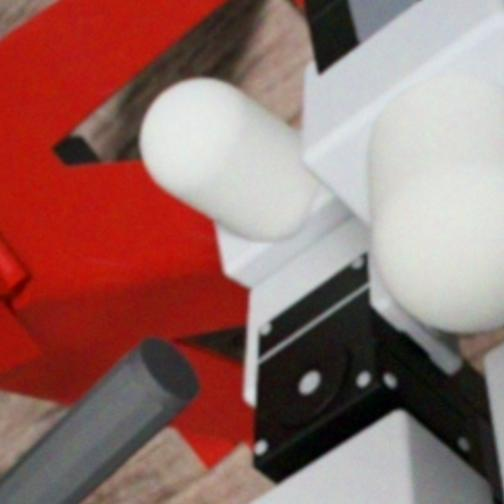

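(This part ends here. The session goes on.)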